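# Insert the steel peg into the block's hole

## Task

Push the steel peg fully down into the block's hole without disturbing the block: if the block ever ends up over 1.5 cm away from its starting spot, the attempt counts as failed.

## Robot and tools

Robot: two arms, left_arm and right_arm. Each has six joints and a two-finger parallel gripper. In the scene frame the origin is on the table top, midway between the arms. +x points out over the table, +z points up, and left_arm sits on the +y side. These names do not match the sides of the images. The calibrated root links are at left_arm (+0.048, +0.232, +0.002) m and right_arm (+0.027, -0.320, +0.001) m, each turned only slightly about z. A camera stand is bolted to the floor behind the arms.

Frames: hand positions, quaternions (wxyz), velocities, targets and wrist-camera poses are all reported in that arm's own base frame. Offsets you send also use that arm's base axes, and rotations turn about the Hand target position. Fixed cameras and the table use the scene frame. On the gripper, fingers point along its +z and open and close along its y. end_effector_position is the point between the pads, about 1 cm short of the fingertips. Reported poses can be off by a few centimetres, and more at long reach.

execute_actions(actions, cameras): actions is a list of actions. Each action is a list of up to 15 rows, one row per 1/30 s step. If an action has fewer than 15 rows, its final row repeats until step 15. A row is one list of 14 numbers covering both arms, each number in [-1, 1]. The order is left dx, dy, dz, rx, ry, rz, left opening, then the same seven for the right arm. dx to rz are offsets, not poses. They count from that arm's Hand target as it stood when the action began, and every row counts from that same start rather than from the row before. Sending the same offset again moves the arm further. The scale is 1.0 = 0.6 m for distance and 1.0 = 180 degrees for rotation. rx, ry, rz together form a single rotation vector. Opening is absolute: +1 is fully open (0.094 m) and -1 is closed. To leave an arm alone, send 0 for its six pose numbers and repeat its current opening; a 0 in the opening slot is itself a command. cameras is a list of names, ["all"], or []. Images come back automatically only when actions is empty.

move(target, speed, blend, opening_speed, grip_force, blocking, cameras): target is either one 14-number row in the same layout and scale, or a list of up to 15 such rows. Every row is an offset from the same starting Hand targets. Each gripper follows a straight line and turns the shorter way. All paths finish together, with a cap of 10 s. speed is the path top speed in m/s, from 0.002 to 2.9, default 0.25; turning is limited to twice that value in rad/s. You can give one speed or one per target. blend, in metres, rounds the corners between listed targets; 0 means stop at each. opening_speed is how fast the commanded opening changes, in units per second on the -1..1 scale, minimum 0.2. grip_force is the force per finger pad in newtons, 10 to 50, given once or per arm. It stays set, and below 50 the fingers close slowly. blocking=false returns after about 0.5 s while the motion keeps running. The result adds a "move:" line giving how the move ended (done, off_target, moving, held, fault) and any limits (paced = the pose was clipped, held = steps were withheld). Paths do not avoid obstacles or the other arm. Faster moves lag more, overshoot more and hit harder.

wait(seconds 0–3600) lets time pass without new commands; a running move carries on. stop() brakes a running move, which needs some distance. zoom_image(camera, region=[x0,y0,x1,y1] in pixels, at most 504 per side) enlarges part of the latest image. Cameras are cam_high and cam_low (896x504, fixed) and cam_left_wrist and cam_right_wrist (672x504, fisheye, on the wrists). read_manual(section="licences") returns only legal text. finished_scene(scene) ends the scene and cannot be undone. The peg must already be seated and stay seated with no robot help.

Results: each arm shows end_effector_position (m), end_effector_quat_wxyz, and Hand target, which is your last commanded pose after clipping and the base for your next offsets. They also show Tool commands, grip_measured (the measured opening on the command scale, which can read a few mm off), grip_effort_nm (motor effort; negative means closing; it does not measure pad force), Joint positions (the last value is the opening in m), joint torques (with offsets and noise), and Joint velocities, which may be left out when they read "within noise". Warnings include MOTOR HOT at 75 °C and a FAULT line. At 90 °C the arm folds up and stays idle.

Behaviour: each control step limits the commanded orientation to within 40 degrees of the measured one. The gripper often stops a little short of its target because of friction and weight; if so, send the remaining distance as a new offset. Very small moves may not start at all. An arm blocked by contact keeps pressing until you command it back past where the gripper is. Avoid paths that pass near an arm's own base, because the elbow can whip round. A grip reaches full force about 0.06 below the reading at first touch; to release, command an opening well above grip_measured.

Avoid: moving the block, which means no hard contact with it and no dragging the peg against it; dropping the peg or letting go while it is moving; fast impacts and hard pushes into the table or fixtures; any contact between the two arms, their grippers or their wrist cameras; putting strain on a wrist camera cable; anything leaving the table; and long holds at full stretch or against a pose the arm cannot reach, which overheat motors. Loose objects may occasionally be nudged by outside pushes.

Each tool is called after "Request:" as name(argument=value, ...), one argument or row to a line, values as JSON.

## Session

Request:
execute_actions(
  actions=[],
  cameras=["all"],
)

Scene clock: 0.00 s.
left_arm: end_effector_position=(+0.2567, +0.0693, +0.2403) grip_measured=+1.000 grip_effort_nm=n/a end_effector_quat_wxyz=(+0.317, -0.182, +0.930, -0.045) | right_arm: end_effector_position=(+0.2993, +0.0315, +0.3084) grip_measured=+1.000 grip_effort_nm=n/a end_effector_quat_wxyz=(+0.588, +0.064, +0.775, +0.222)
Joint positions: left_arm=[0.402 1.038 1.183 -1.094 0.21 -0.054 0.094] | right_arm=[-0.137 0.713 0.758 -0.276 -0.405 0.35 0.094]
Joint velocities: within noise
Joint torques (N m): no reading
Heat: left arm: 32 °C; right arm: 36 °C.
Hand target: left_arm +0.2581, +0.0691, +0.2506; +0.334, -0.176, +0.925, -0.043 | right_arm +0.2971, +0.0326, +0.3235; +0.606, +0.053, +0.763, +0.220
Tool commands: left_gripper/opening=+1.0 right_gripper/opening=+1.0

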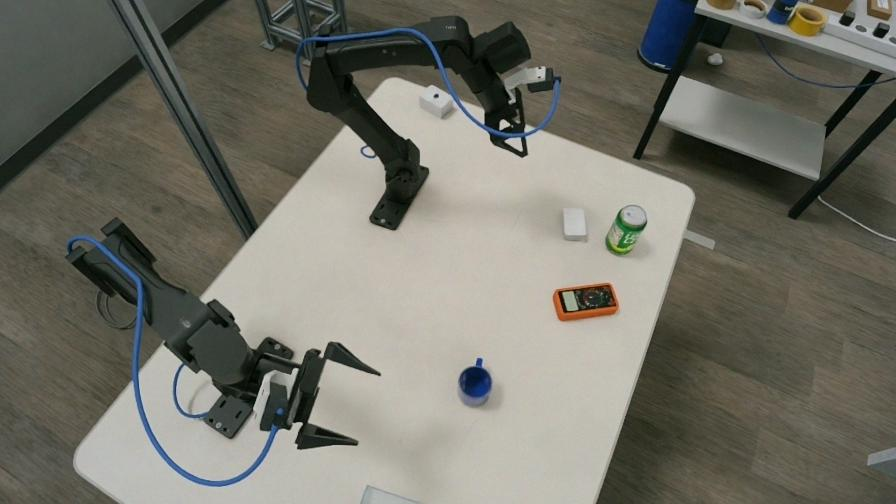

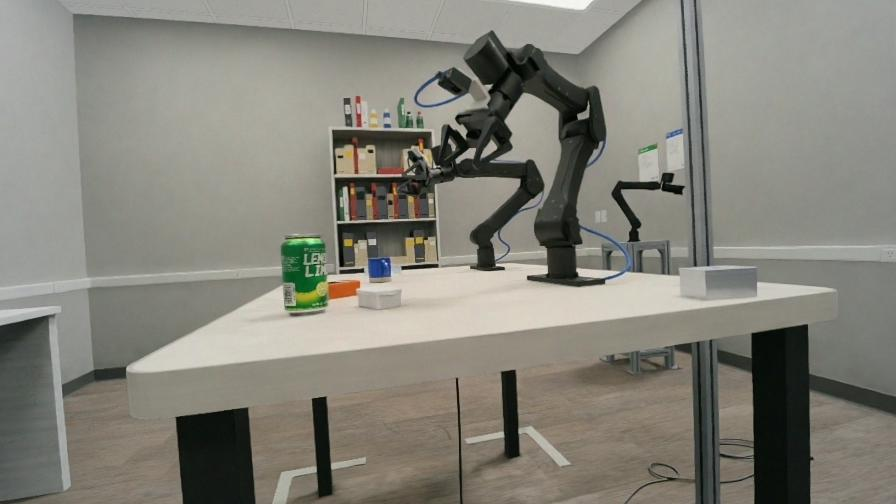

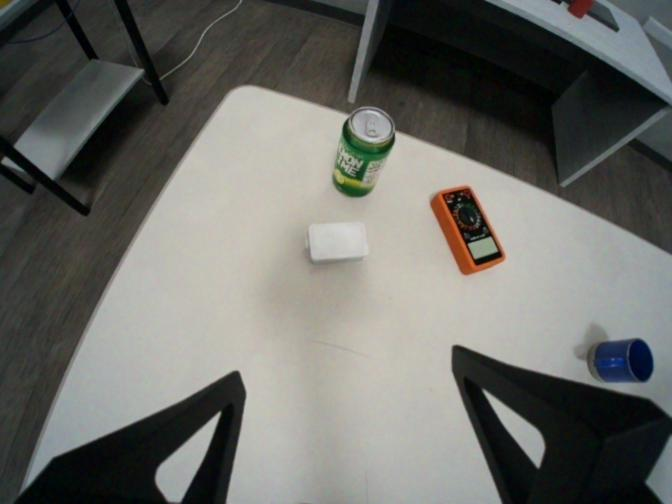

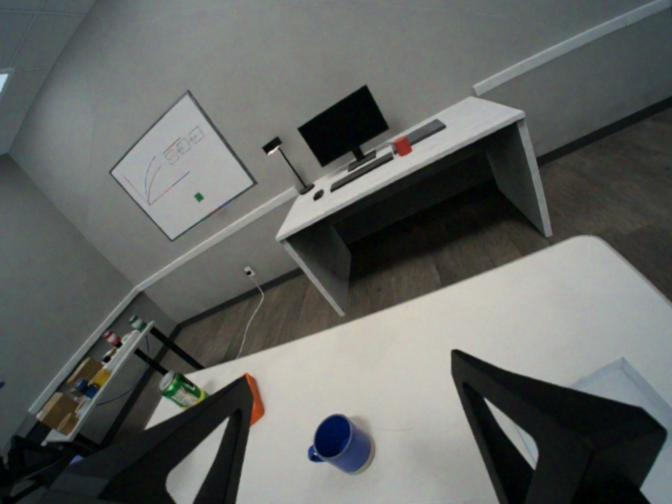

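Request:
zoom_image(
  camera="cam_high",
  region=[380, 60, 520, 160],
)

Request:
zoom_image(
  camera="cam_high",
  region=[530, 180, 670, 280],
)

Request:
zoom_image(
  camera="cam_high",
  region=[330, 404, 470, 504],
)

Request:
zoom_image(
  camera="cam_low",
  region=[240, 220, 460, 330],
)

Request:
zoom_image(
  camera="cam_low",
  region=[640, 230, 800, 330],
)

Request:
zoom_image(
  camera="cam_right_wrist",
  region=[440, 300, 672, 480],
)

Scaled by 3.600 from the camera's image (finer frame: 1280x720).

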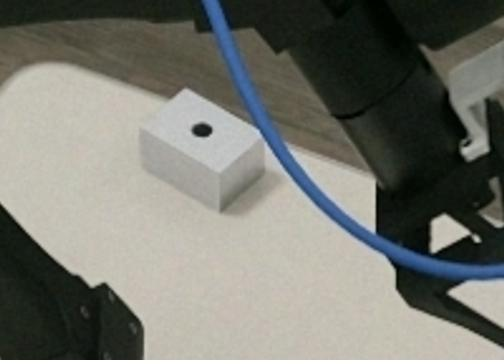

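Scaled by 3.600 from the camera's image (finer frame: 1280x720).

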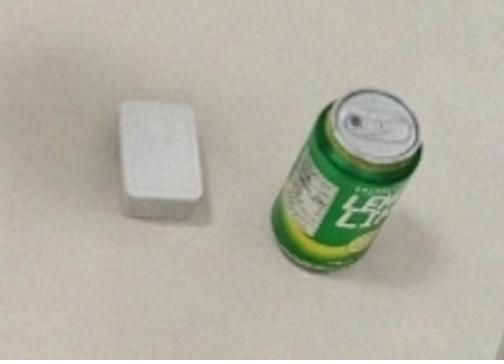

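Scaled by 3.600 from the camera's image (finer frame: 1280x720).

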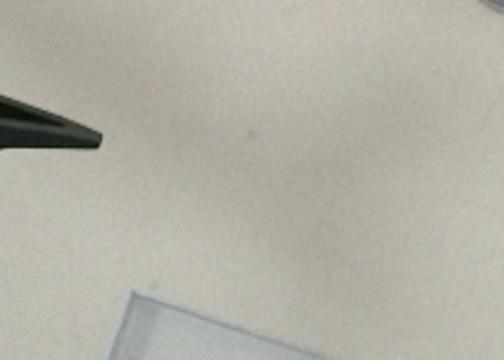

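Scaled by 2.291 from the camera's image (finer frame: 1280x720).

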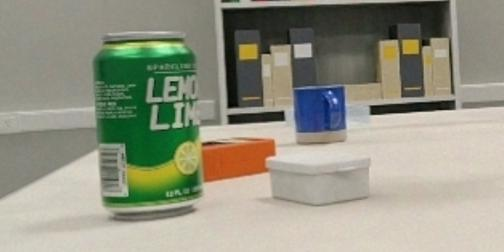

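Scaled by 3.150 from the camera's image (finer frame: 1280x720).

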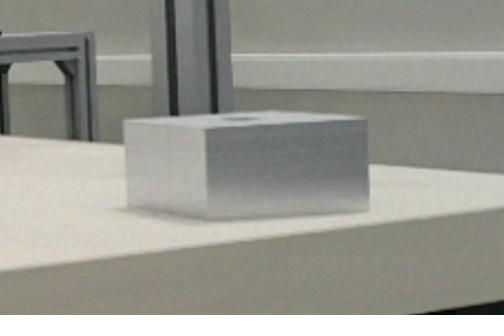

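Scaled by 2.172 from the camera's image (finer frame: 960x720).

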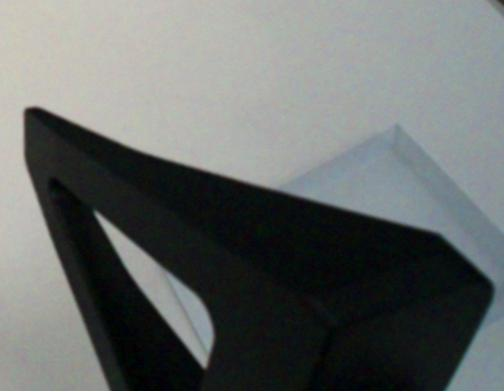

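Request:
move(
  target=[0,0,0,0,0,0,1, 0.0548,-0.2543,-0.2058,-0.152,0.419,0.0367,1],
  cameras=["all"],
)

Scene clock: 86.97 s.
left_arm: end_effector_position=(+0.2567, +0.0693, +0.2403) grip_measured=+1.000 grip_effort_nm=-0.02 end_effector_quat_wxyz=(+0.317, -0.182, +0.930, -0.045) | right_arm: end_effector_position=(+0.3243, -0.1207, +0.1911) grip_measured=+1.000 grip_effort_nm=0.00 end_effector_quat_wxyz=(+0.029, +0.011, +1.000, -0.006)
Joint positions: left_arm=[0.402 1.038 1.183 -1.094 0.21 -0.054 0.094] | right_arm=[-0.364 1.834 1.866 -1.545 -0.009 -0.342 0.094]
Joint torques (N m): left_arm=[0.08 -2.55 7.12 1.69 0.12 -0.01] | right_arm=[0.61 -6.99 7.77 0.34 0.12 -0.07]
Heat: left arm: 33 °C; right arm: 38 °C.
Hand target: left_arm +0.2581, +0.0691, +0.2506; +0.334, -0.176, +0.925, -0.043 | right_arm +0.3300, -0.1200, +0.2000; +0.000, +0.000, +1.000, +0.000
Off the commanded pose: left_arm 0.010 m, 2 deg | right_arm 0.011 m, 4 deg.
joint sent to its limit (right arm) — joint 4 (wrist pitch), lower limit. The joint targets are off in position and orientation.
move: off_target (right_arm)
cam_right_wrist: T_world_to_cam=[[-0.18472, -0.98272, -0.01145, -0.05303], [-0.95657, 0.17711, 0.23154, 0.34462], [-0.22551, 0.05372, -0.97276, 0.37812]] pos_world=[0.40512, -0.13347, 0.28742]

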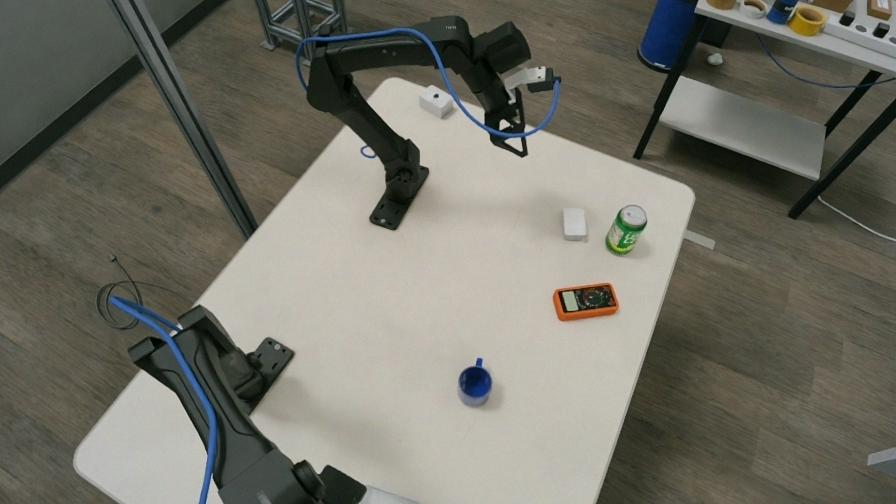

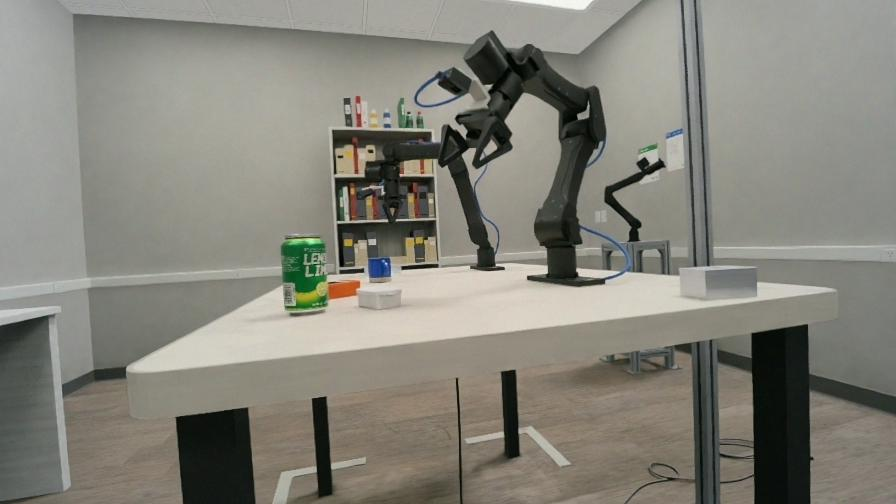

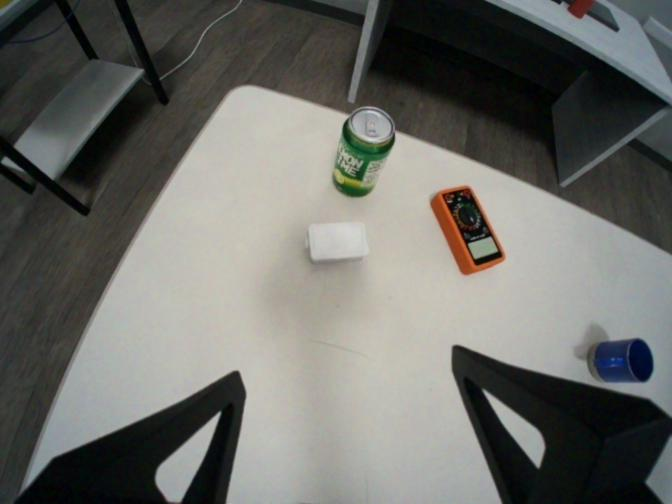

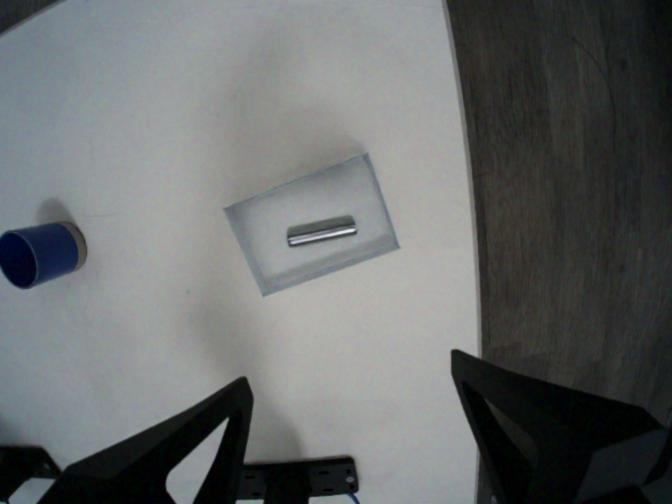

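Request:
zoom_image(
  camera="cam_right_wrist",
  region=[250, 190, 390, 280],
)

Request:
zoom_image(
  camera="cam_right_wrist",
  region=[200, 140, 420, 310],
)

Scaled by 3.600 from the camera's image (finer frame: 960x720).

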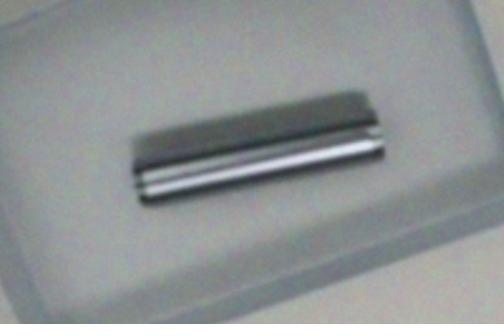

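Scaled by 2.291 from the camera's image (finer frame: 960x720).

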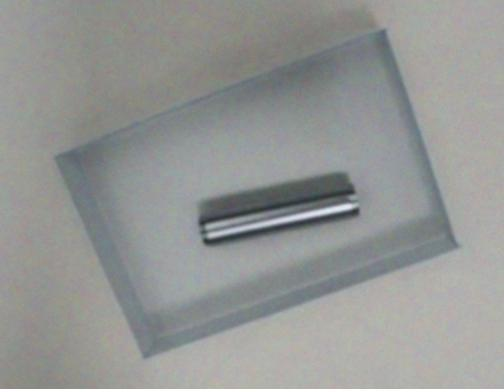

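Request:
move(
  target=[
    [-0.0968,0.1682,-0.051,-0.055,0.057,0.1436,1, 0.018,0.02,-0.05,0,0,0.17,1],
    [-0.2968,0.3015,-0.1177,-0.1097,0.114,0.2872,1, 0.036,0.04,-0.11,0,0,0.34,1],
    [-0.5152,0.2682,-0.151,-0.1646,0.171,0.4308,1, 0.0537,0.06,-0.1667,0,0,0.5,1],
  ],
  blend=[0.04,0.04,0],
  cameras=["all"],
)

Scene clock: 322.13 s.
left_arm: end_effector_position=(-0.0485, +0.2247, +0.1513) grip_measured=+1.000 grip_effort_nm=-0.02 end_effector_quat_wxyz=(+0.004, +0.779, -0.627, +0.010) | right_arm: end_effector_position=(+0.3591, -0.0926, +0.1041) grip_measured=+1.000 grip_effort_nm=-0.01 end_effector_quat_wxyz=(+0.016, +0.697, -0.716, +0.014)
Joint positions: left_arm=[1.784 1.434 1.28 -1.437 0.006 -0.001 0.094] | right_arm=[-0.235 1.948 1.67 -1.286 0.041 -1.779 0.094]
Joint torques (N m): left_arm=[0.47 -4.41 8.76 0.34 -0.07 -0.08] | right_arm=[0.08 -7.73 4.93 0.37 -0.32 -0.17]
Heat: left arm: 32 °C; right arm: 41 °C.
Hand target: left_arm -0.0510, +0.2300, +0.1600; +0.000, +0.780, -0.625, +0.000 | right_arm +0.3622, -0.0840, +0.1000; +0.000, +0.707, -0.707, +0.000
Off the commanded pose: left_arm 0.010 m, 1 deg | right_arm 0.010 m, 3 deg.
move: off_target (right_arm)
cam_left_wrist: T_world_to_cam=[[0.99653, 0.08009, 0.0227, 0.02938], [0.06924, -0.94886, 0.30802, 0.22439], [0.0462, -0.30538, -0.95111, 0.33138]] pos_world=[-0.06013, 0.31176, 0.24539]
cam_right_wrist: T_world_to_cam=[[0.9816, -0.19079, -0.0072, -0.36599], [-0.17794, -0.92785, 0.32778, 0.00108], [-0.06922, -0.32047, -0.94473, 0.20608]] pos_world=[0.37372, -0.00278, 0.1917]

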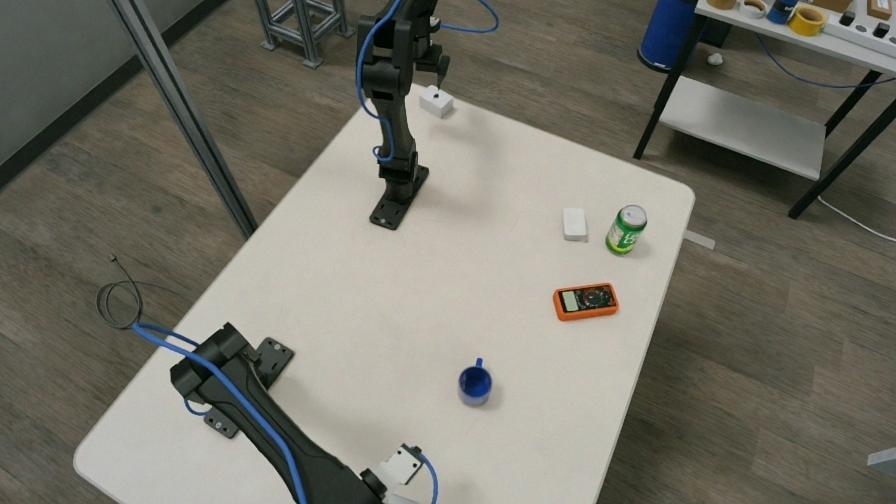

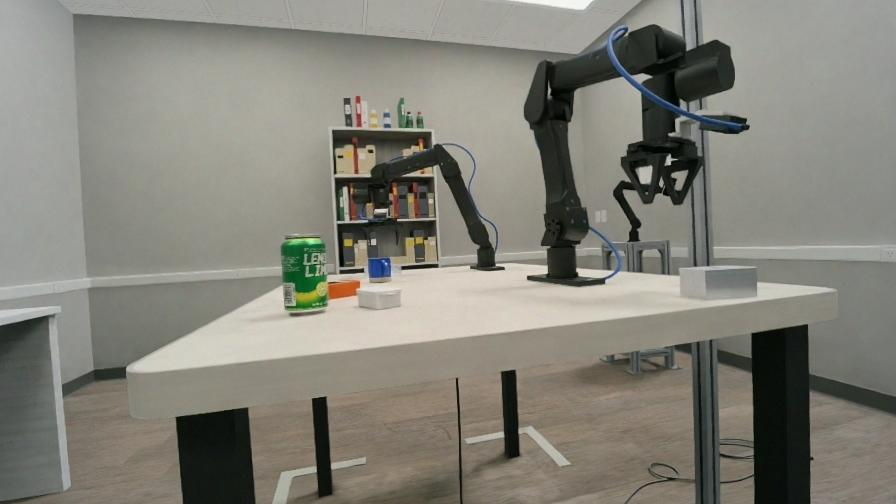

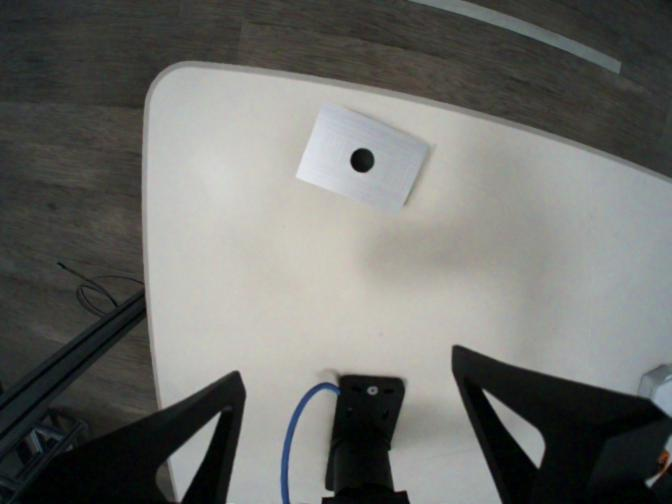

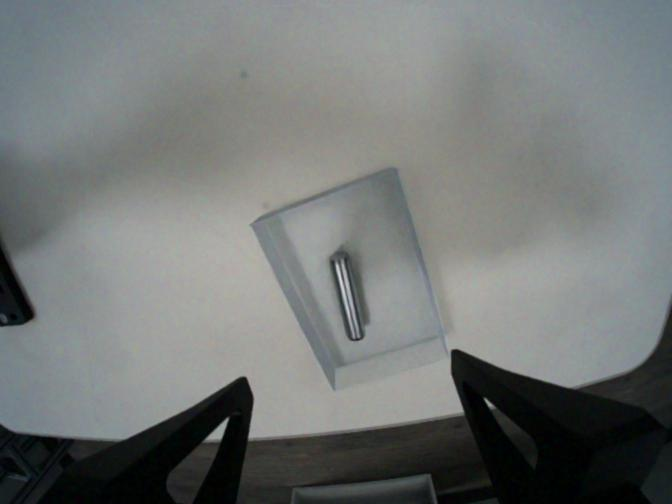

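Request:
zoom_image(
  camera="cam_left_wrist",
  region=[290, 95, 440, 215],
)

Request:
zoom_image(
  camera="cam_right_wrist",
  region=[240, 160, 460, 400],
)

Request:
zoom_image(
  camera="cam_low",
  region=[640, 220, 800, 320],
)

Scaled by 3.360 from the camera's image (finer frame: 960x720).

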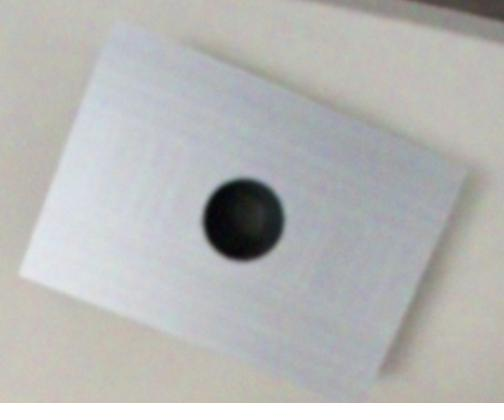

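Scaled by 2.100 from the camera's image (finer frame: 960x720).

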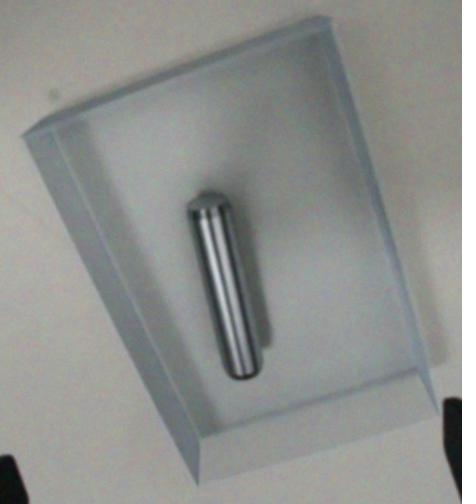

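Scaled by 3.150 from the camera's image (finer frame: 1280x720).

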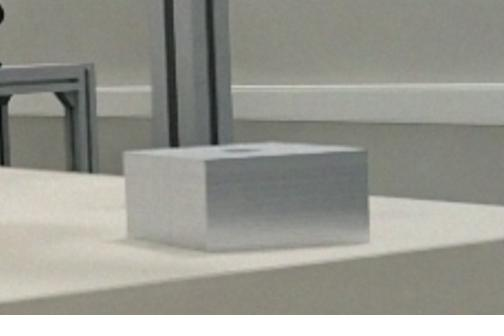

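Request:
zoom_image(
  camera="cam_right_wrist",
  region=[310, 235, 400, 355],
)

Scaled by 4.200 from the camera's image (finer frame: 960x720).

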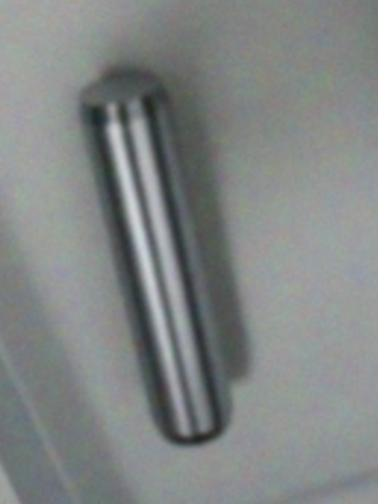

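Request:
zoom_image(
  camera="cam_right_wrist",
  region=[0, 180, 120, 380],
)

Request:
zoom_image(
  camera="cam_left_wrist",
  region=[270, 350, 470, 504],
)

Scaled by 2.520 from the camera's image (finer frame: 960x720).

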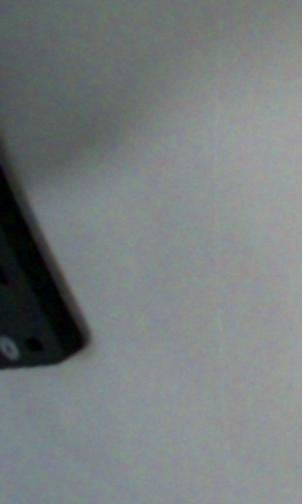

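Scaled by 2.520 from the camera's image (finer frame: 960x720).

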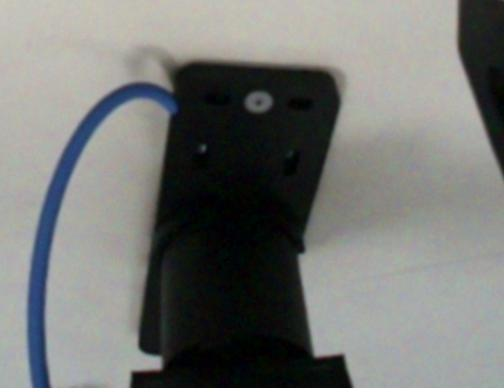

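Request:
move(
  target=[0,0,0,0,0,0,-1, 0,0,0,0,0,0,-1],
  cameras=["cam_left_wrist","cam_right_wrist"],
)

Scene clock: 433.27 s.
left_arm: end_effector_position=(-0.0485, +0.2247, +0.1513) grip_measured=-0.993 grip_effort_nm=-0.39 end_effector_quat_wxyz=(+0.004, +0.779, -0.627, +0.010) | right_arm: end_effector_position=(+0.3591, -0.0926, +0.1041) grip_measured=-0.976 grip_effort_nm=-1.03 end_effector_quat_wxyz=(+0.016, +0.697, -0.716, +0.014)
Joint positions: left_arm=[1.784 1.434 1.28 -1.437 0.006 -0.001 0] | right_arm=[-0.235 1.948 1.67 -1.286 0.041 -1.779 0.001]
Joint torques (N m): left_arm=[0.5 -4.64 8.8 0.32 -0.09 -0.07] | right_arm=[0.06 -7.71 5.03 0.38 -0.32 -0.16]
Heat: left arm: 33 °C; right arm: 38 °C.
Hand target: left_arm -0.0510, +0.2300, +0.1600; +0.000, +0.780, -0.625, +0.000 | right_arm +0.3622, -0.0840, +0.1000; +0.000, +0.707, -0.707, +0.000
Off the commanded pose: left_arm 0.010 m, 1 deg | right_arm 0.010 m, 3 deg.
move: done
cam_left_wrist: T_world_to_cam=[[0.99653, 0.08009, 0.0227, 0.02938], [0.06924, -0.94886, 0.30802, 0.22439], [0.0462, -0.30538, -0.95111, 0.33138]] pos_world=[-0.06013, 0.31176, 0.24539]
cam_right_wrist: T_world_to_cam=[[0.9816, -0.19079, -0.0072, -0.36599], [-0.17794, -0.92785, 0.32778, 0.00108], [-0.06922, -0.32047, -0.94473, 0.20608]] pos_world=[0.37372, -0.00278, 0.1917]

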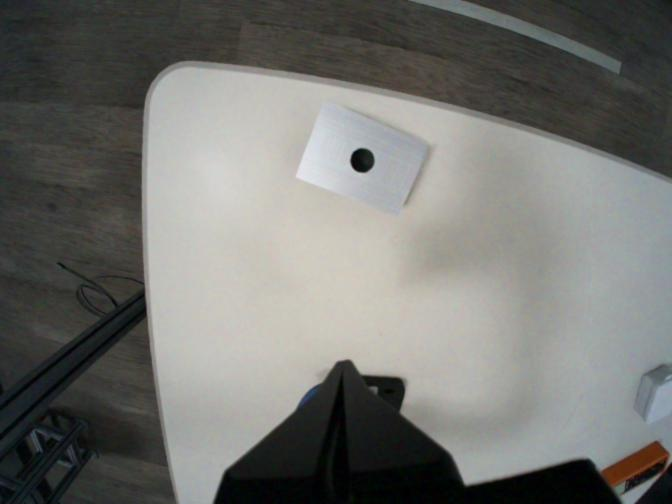

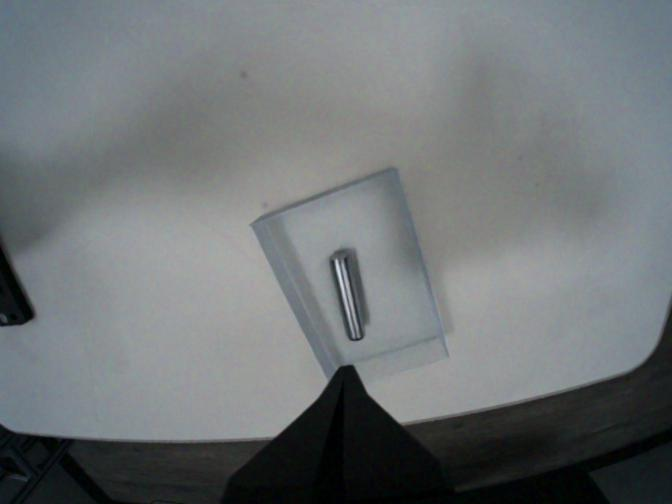

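Request:
zoom_image(
  camera="cam_left_wrist",
  region=[290, 345, 400, 425],
)

Request:
zoom_image(
  camera="cam_right_wrist",
  region=[290, 345, 400, 425],
)

Scaled by 4.582 from the camera's image (finer frame: 960x720).

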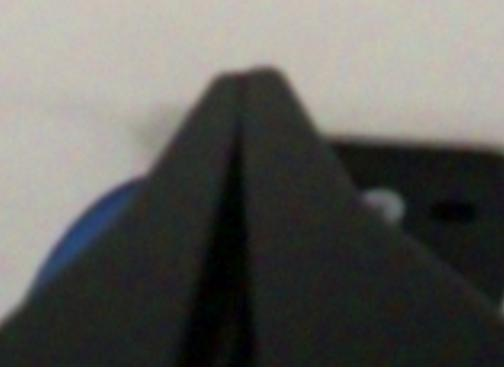

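Scaled by 4.582 from the camera's image (finer frame: 960x720).

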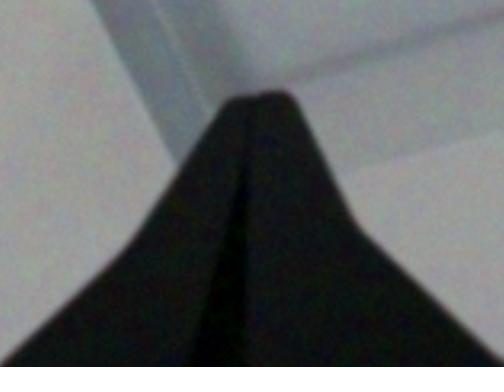

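Request:
move(
  target=[0,0,0,0,0,0,-1, 0.0023,0.035,-0.0733,0,0,0,-0.277],
  speed=0.12,
  cameras=["cam_right_wrist"],
)

Scene clock: 473.00 s.
left_arm: end_effector_position=(-0.0485, +0.2247, +0.1513) grip_measured=-0.993 grip_effort_nm=-0.39 end_effector_quat_wxyz=(+0.004, +0.779, -0.627, +0.010) | right_arm: end_effector_position=(+0.3596, -0.0688, +0.0589) grip_measured=-0.279 grip_effort_nm=0.08 end_effector_quat_wxyz=(+0.017, +0.706, -0.708, +0.007)
Joint positions: left_arm=[1.784 1.434 1.28 -1.437 0.006 -0.001 0] | right_arm=[-0.174 1.966 1.515 -1.128 0.037 -1.742 0.034]
Joint torques (N m): left_arm=[0.5 -4.59 8.72 0.35 -0.09 -0.09] | right_arm=[0.28 -8.23 4.64 0.5 -0.27 -0.01]
Heat: left arm: 33 °C; right arm: 38 °C.
Hand target: left_arm -0.0510, +0.2300, +0.1600; +0.000, +0.780, -0.625, +0.000 | right_arm +0.3636, -0.0630, +0.0560; +0.000, +0.707, -0.707, +0.000
Off the commanded pose: left_arm 0.010 m, 1 deg | right_arm 0.008 m, 2 deg.
move: done
cam_right_wrist: T_world_to_cam=[[0.98581, -0.16653, -0.02096, -0.36127], [-0.15096, -0.93429, 0.32298, 0.02824], [-0.07337, -0.31524, -0.94617, 0.17299]] pos_world=[0.3731, 0.02076, 0.14699]

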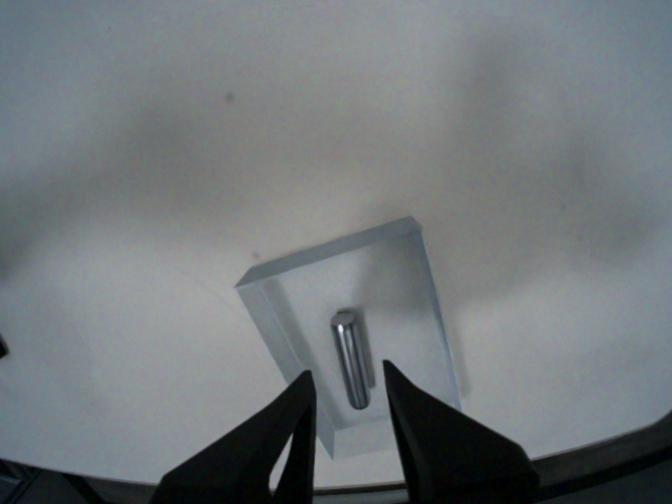

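Request:
zoom_image(
  camera="cam_right_wrist",
  region=[290, 290, 430, 430],
)

Scaled by 3.600 from the camera's image (finer frame: 960x720).

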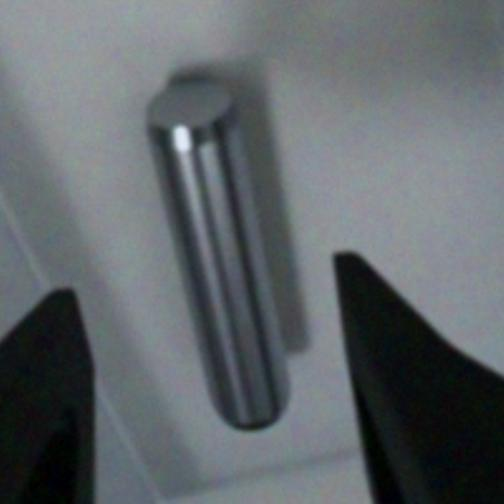

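Request:
move(
  target=[0,0,0,0,0,0,-1, -0.0023,-0.025,-0.0483,0,0,0,-0.404],
  speed=0.08,
  cameras=["cam_right_wrist"],
)

Request:
zoom_image(
  camera="cam_right_wrist",
  region=[260, 310, 440, 490],
)

Scene clock: 506.47 s.
left_arm: end_effector_position=(-0.0485, +0.2247, +0.1513) grip_measured=-0.993 grip_effort_nm=-0.39 end_effector_quat_wxyz=(+0.004, +0.779, -0.627, +0.010) | right_arm: end_effector_position=(+0.3585, -0.0835, +0.0309) grip_measured=-0.402 grip_effort_nm=-0.10 end_effector_quat_wxyz=(+0.017, +0.701, -0.713, +0.008)
Joint positions: left_arm=[1.784 1.434 1.28 -1.437 0.006 -0.001 0] | right_arm=[-0.214 1.998 1.446 -1.023 0.037 -1.767 0.028]
Joint torques (N m): left_arm=[0.54 -4.62 8.75 0.35 -0.08 -0.08] | right_arm=[-0.46 -8.2 4.57 0.49 -0.28 -0.12]
Heat: left arm: 33 °C; right arm: 37 °C.
Hand target: left_arm -0.0510, +0.2300, +0.1600; +0.000, +0.780, -0.625, +0.000 | right_arm +0.3622, -0.0780, +0.0271; +0.000, +0.707, -0.707, +0.000
Off the commanded pose: left_arm 0.010 m, 1 deg | right_arm 0.008 m, 2 deg.
move: done
cam_right_wrist: T_world_to_cam=[[0.98319, -0.18162, -0.01878, -0.36353], [-0.16596, -0.93177, 0.3229, 0.02898], [-0.07614, -0.31435, -0.94625, 0.14275]] pos_world=[0.37309, 0.00585, 0.11889]

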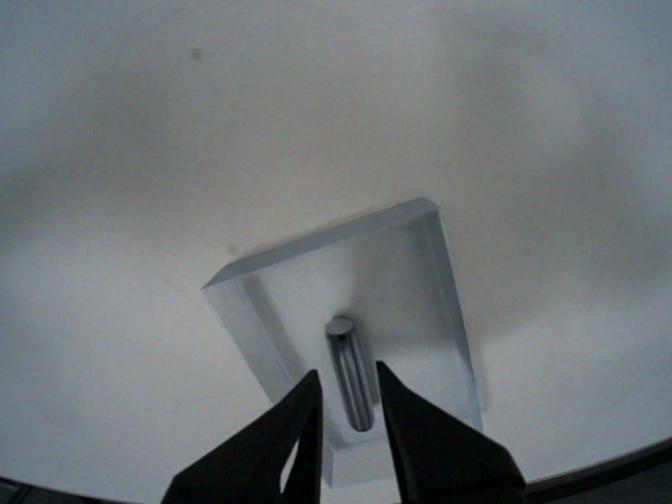

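Scaled by 2.800 from the camera's image (finer frame: 960x720).

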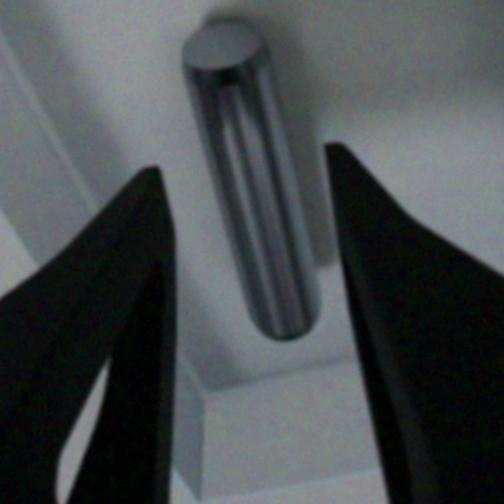

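Request:
move(
  target=[0,0,0,0,0,0,-1, 0,0.02,-0.0225,0,0,0,-0.404],
  speed=0.06,
  cameras=["cam_right_wrist"],
)

Request:
zoom_image(
  camera="cam_right_wrist",
  region=[260, 310, 440, 490],
)

Scene clock: 518.77 s.
left_arm: end_effector_position=(-0.0485, +0.2247, +0.1513) grip_measured=-0.993 grip_effort_nm=-0.39 end_effector_quat_wxyz=(+0.004, +0.779, -0.627, +0.010) | right_arm: end_effector_position=(+0.3588, -0.0727, +0.0180) grip_measured=-0.402 grip_effort_nm=-0.10 end_effector_quat_wxyz=(+0.016, +0.706, -0.708, +0.009)
Joint positions: left_arm=[1.784 1.434 1.28 -1.437 0.006 -0.001 0] | right_arm=[-0.184 2.006 1.403 -0.971 0.037 -1.751 0.028]
Joint torques (N m): left_arm=[0.49 -4.56 8.79 0.33 -0.08 -0.11] | right_arm=[0.4 -8.12 4.38 0.52 -0.27 0.03]
Heat: left arm: 33 °C; right arm: 37 °C.
Hand target: left_arm -0.0510, +0.2300, +0.1600; +0.000, +0.780, -0.625, +0.000 | right_arm +0.3622, -0.0660, +0.0136; +0.000, +0.707, -0.707, +0.000
Off the commanded pose: left_arm 0.010 m, 1 deg | right_arm 0.009 m, 2 deg.
move: done
cam_right_wrist: T_world_to_cam=[[0.98564, -0.16804, -0.01668, -0.36206], [-0.15374, -0.93382, 0.32304, 0.03879], [-0.06986, -0.31583, -0.94624, 0.13164]] pos_world=[0.37201, 0.01695, 0.10599]

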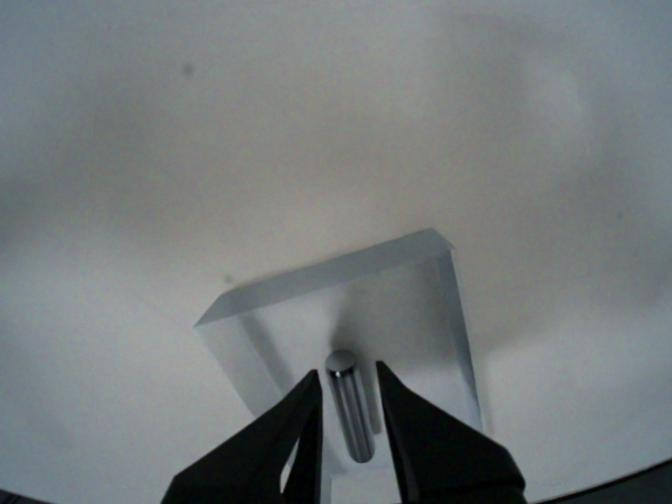

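Scaled by 2.800 from the camera's image (finer frame: 960x720).

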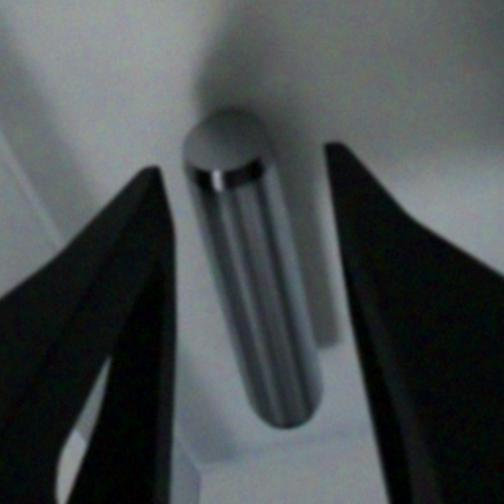

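Request:
move(
  target=[0,0,0,0,0,0,-1, 0,0,-0.0088,0,0,0,-0.404],
  speed=0.04,
  cameras=["cam_right_wrist"],
)

Request:
zoom_image(
  camera="cam_right_wrist",
  region=[260, 310, 440, 490],
)

Scene clock: 530.97 s.
left_arm: end_effector_position=(-0.0485, +0.2247, +0.1513) grip_measured=-0.993 grip_effort_nm=-0.39 end_effector_quat_wxyz=(+0.004, +0.779, -0.627, +0.010) | right_arm: end_effector_position=(+0.3589, -0.0727, +0.0128) grip_measured=-0.402 grip_effort_nm=-0.09 end_effector_quat_wxyz=(+0.016, +0.706, -0.708, +0.009)
Joint positions: left_arm=[1.784 1.434 1.28 -1.437 0.006 -0.001 0] | right_arm=[-0.184 2.014 1.392 -0.953 0.037 -1.751 0.028]
Joint torques (N m): left_arm=[0.57 -4.55 8.81 0.32 -0.08 -0.07] | right_arm=[0.42 -8.08 4.34 0.51 -0.26 0.01]
Heat: left arm: 33 °C; right arm: 37 °C.
Hand target: left_arm -0.0510, +0.2300, +0.1600; +0.000, +0.780, -0.625, +0.000 | right_arm +0.3622, -0.0660, +0.0083; +0.000, +0.707, -0.707, +0.000
Off the commanded pose: left_arm 0.010 m, 1 deg | right_arm 0.009 m, 2 deg.
move: done
cam_right_wrist: T_world_to_cam=[[0.98564, -0.16804, -0.01668, -0.36224], [-0.15374, -0.93382, 0.32304, 0.04048], [-0.06986, -0.31583, -0.94624, 0.12672]] pos_world=[0.37211, 0.01695, 0.10079]

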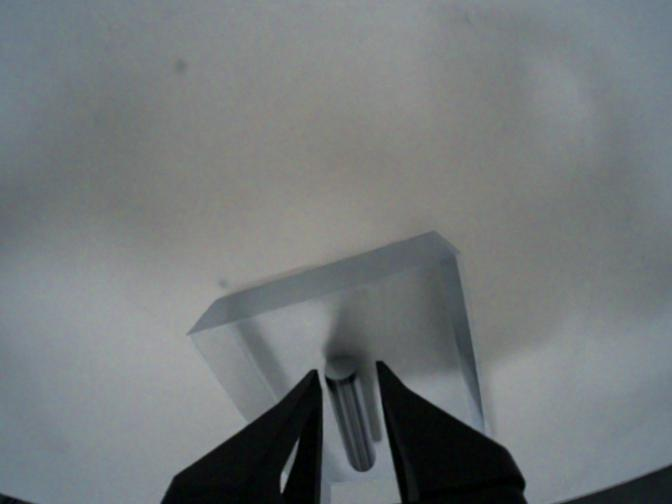

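Scaled by 2.800 from the camera's image (finer frame: 960x720).

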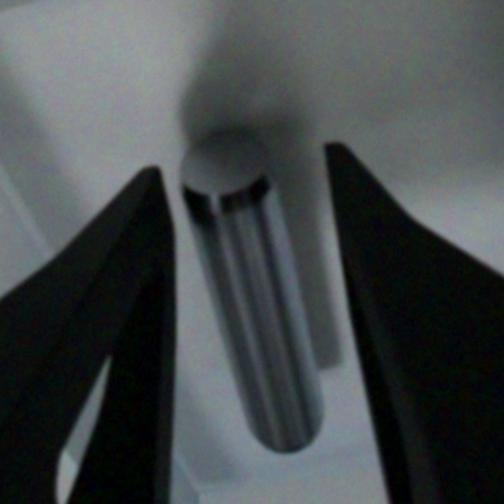

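Request:
move(
  target=[0,0,0,0,0,0,-1, 0,0,0,0,0,0,-0.85],
  opening_speed=0.4,
  cameras=["cam_right_wrist"],
)

Request:
zoom_image(
  camera="cam_right_wrist",
  region=[260, 310, 440, 490],
)

Scene clock: 539.60 s.
left_arm: end_effector_position=(-0.0485, +0.2247, +0.1513) grip_measured=-0.993 grip_effort_nm=-0.39 end_effector_quat_wxyz=(+0.004, +0.779, -0.627, +0.010) | right_arm: end_effector_position=(+0.3624, -0.0722, +0.0171) grip_measured=-0.847 grip_effort_nm=-0.17 end_effector_quat_wxyz=(+0.010, +0.706, -0.708, +0.015)
Joint positions: left_arm=[1.784 1.434 1.28 -1.437 0.006 -0.001 0] | right_arm=[-0.183 2.004 1.397 -0.95 0.034 -1.751 0.007]
Joint torques (N m): left_arm=[0.46 -4.55 8.81 0.34 -0.09 -0.07] | right_arm=[0.29 -7.54 4.1 0.52 -0.24 0.01]
Heat: left arm: 33 °C; right arm: 36 °C.
Hand target: left_arm -0.0510, +0.2300, +0.1600; +0.000, +0.780, -0.625, +0.000 | right_arm +0.3622, -0.0660, +0.0083; +0.000, +0.707, -0.707, +0.000
Off the commanded pose: left_arm 0.010 m, 1 deg | right_arm 0.011 m, 2 deg.
move: done
cam_right_wrist: T_world_to_cam=[[0.98604, -0.16652, 0.00021, -0.36586], [-0.15781, -0.93406, 0.32036, 0.04159], [-0.05315, -0.31592, -0.94729, 0.12515]] pos_world=[0.37397, 0.01746, 0.1053]

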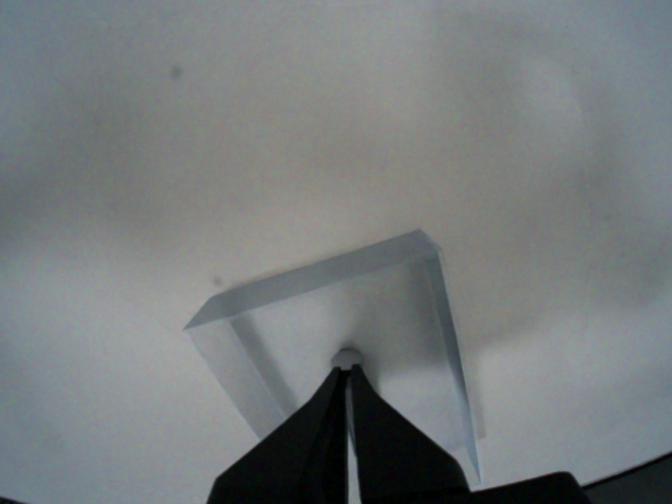

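Scaled by 2.800 from the camera's image (finer frame: 960x720).

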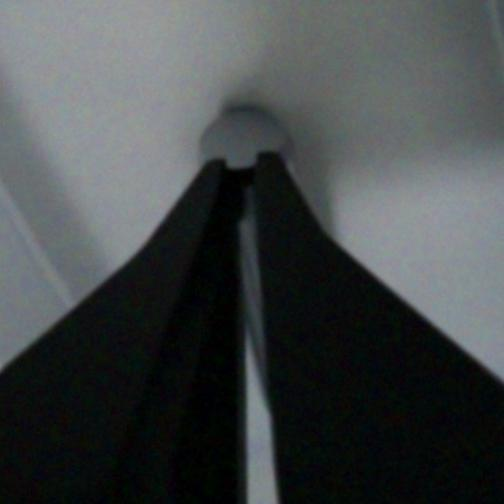

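Request:
move(
  target=[0,0,0,0,0,0,-1, 0,0,0,0,0,0,-0.404],
  opening_speed=0.6,
)

Request:
move(
  target=[0,0,0,0,0,0,-1, 0,0,-0.0103,0,0,0,-0.404],
  speed=0.04,
  cameras=["cam_right_wrist"],
)

Request:
zoom_image(
  camera="cam_right_wrist",
  region=[260, 310, 440, 490],
)

Scene clock: 549.63 s.
left_arm: end_effector_position=(-0.0485, +0.2247, +0.1513) grip_measured=-0.993 grip_effort_nm=-0.39 end_effector_quat_wxyz=(+0.004, +0.779, -0.627, +0.010) | right_arm: end_effector_position=(+0.3638, -0.0727, +0.0144) grip_measured=-0.406 grip_effort_nm=0.08 end_effector_quat_wxyz=(+0.009, +0.706, -0.708, +0.015)
Joint positions: left_arm=[1.784 1.434 1.28 -1.437 0.006 -0.001 0] | right_arm=[-0.184 2.012 1.397 -0.94 0.032 -1.751 0.028]
Joint torques (N m): left_arm=[0.53 -4.52 8.75 0.34 -0.08 -0.09] | right_arm=[0.28 -8.06 4.05 0.41 -0.23 0.01]
Heat: left arm: 33 °C; right arm: 36 °C.
Hand target: left_arm -0.0510, +0.2300, +0.1600; +0.000, +0.780, -0.625, +0.000 | right_arm +0.3622, -0.0660, +0.0083; +0.000, +0.707, -0.707, +0.000
Off the commanded pose: left_arm 0.010 m, 1 deg | right_arm 0.009 m, 2 deg.
move: done

Scene clock: 550.80 s.
left_arm: end_effector_position=(-0.0485, +0.2247, +0.1513) grip_measured=-0.993 grip_effort_nm=-0.39 end_effector_quat_wxyz=(+0.004, +0.779, -0.627, +0.010) | right_arm: end_effector_position=(+0.3590, -0.0719, +0.0064) grip_measured=-0.406 grip_effort_nm=0.09 end_effector_quat_wxyz=(+0.014, +0.706, -0.708, +0.008)
Joint positions: left_arm=[1.784 1.434 1.28 -1.437 0.006 -0.001 0] | right_arm=[-0.184 2.023 1.378 -0.93 0.032 -1.751 0.028]
Joint torques (N m): left_arm=[0.53 -4.57 8.77 0.34 -0.08 -0.08] | right_arm=[0.34 -8.17 4.4 0.53 -0.24 0.02]
Heat: left arm: 33 °C; right arm: 36 °C.
Hand target: left_arm -0.0510, +0.2300, +0.1600; +0.000, +0.780, -0.625, +0.000 | right_arm +0.3622, -0.0660, +0.0021; +0.000, +0.707, -0.707, +0.000
Off the commanded pose: left_arm 0.010 m, 1 deg | right_arm 0.008 m, 2 deg.
move: done
cam_right_wrist: T_world_to_cam=[[0.98565, -0.168, -0.0166, -0.36238], [-0.15405, -0.93527, 0.31866, 0.04338], [-0.06906, -0.31153, -0.94773, 0.12095]] pos_world=[0.37222, 0.01737, 0.09479]

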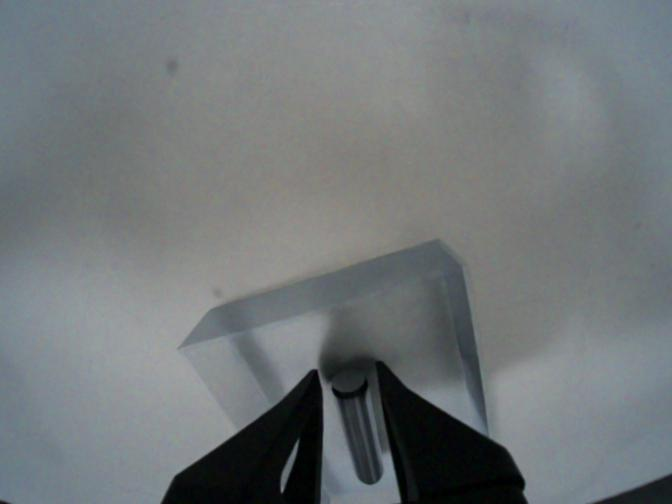

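Scaled by 2.800 from the camera's image (finer frame: 960x720).

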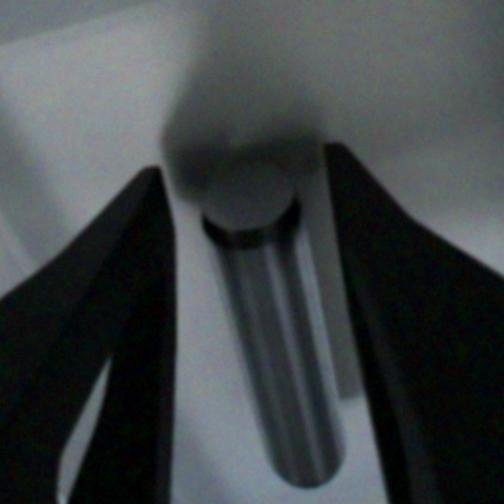

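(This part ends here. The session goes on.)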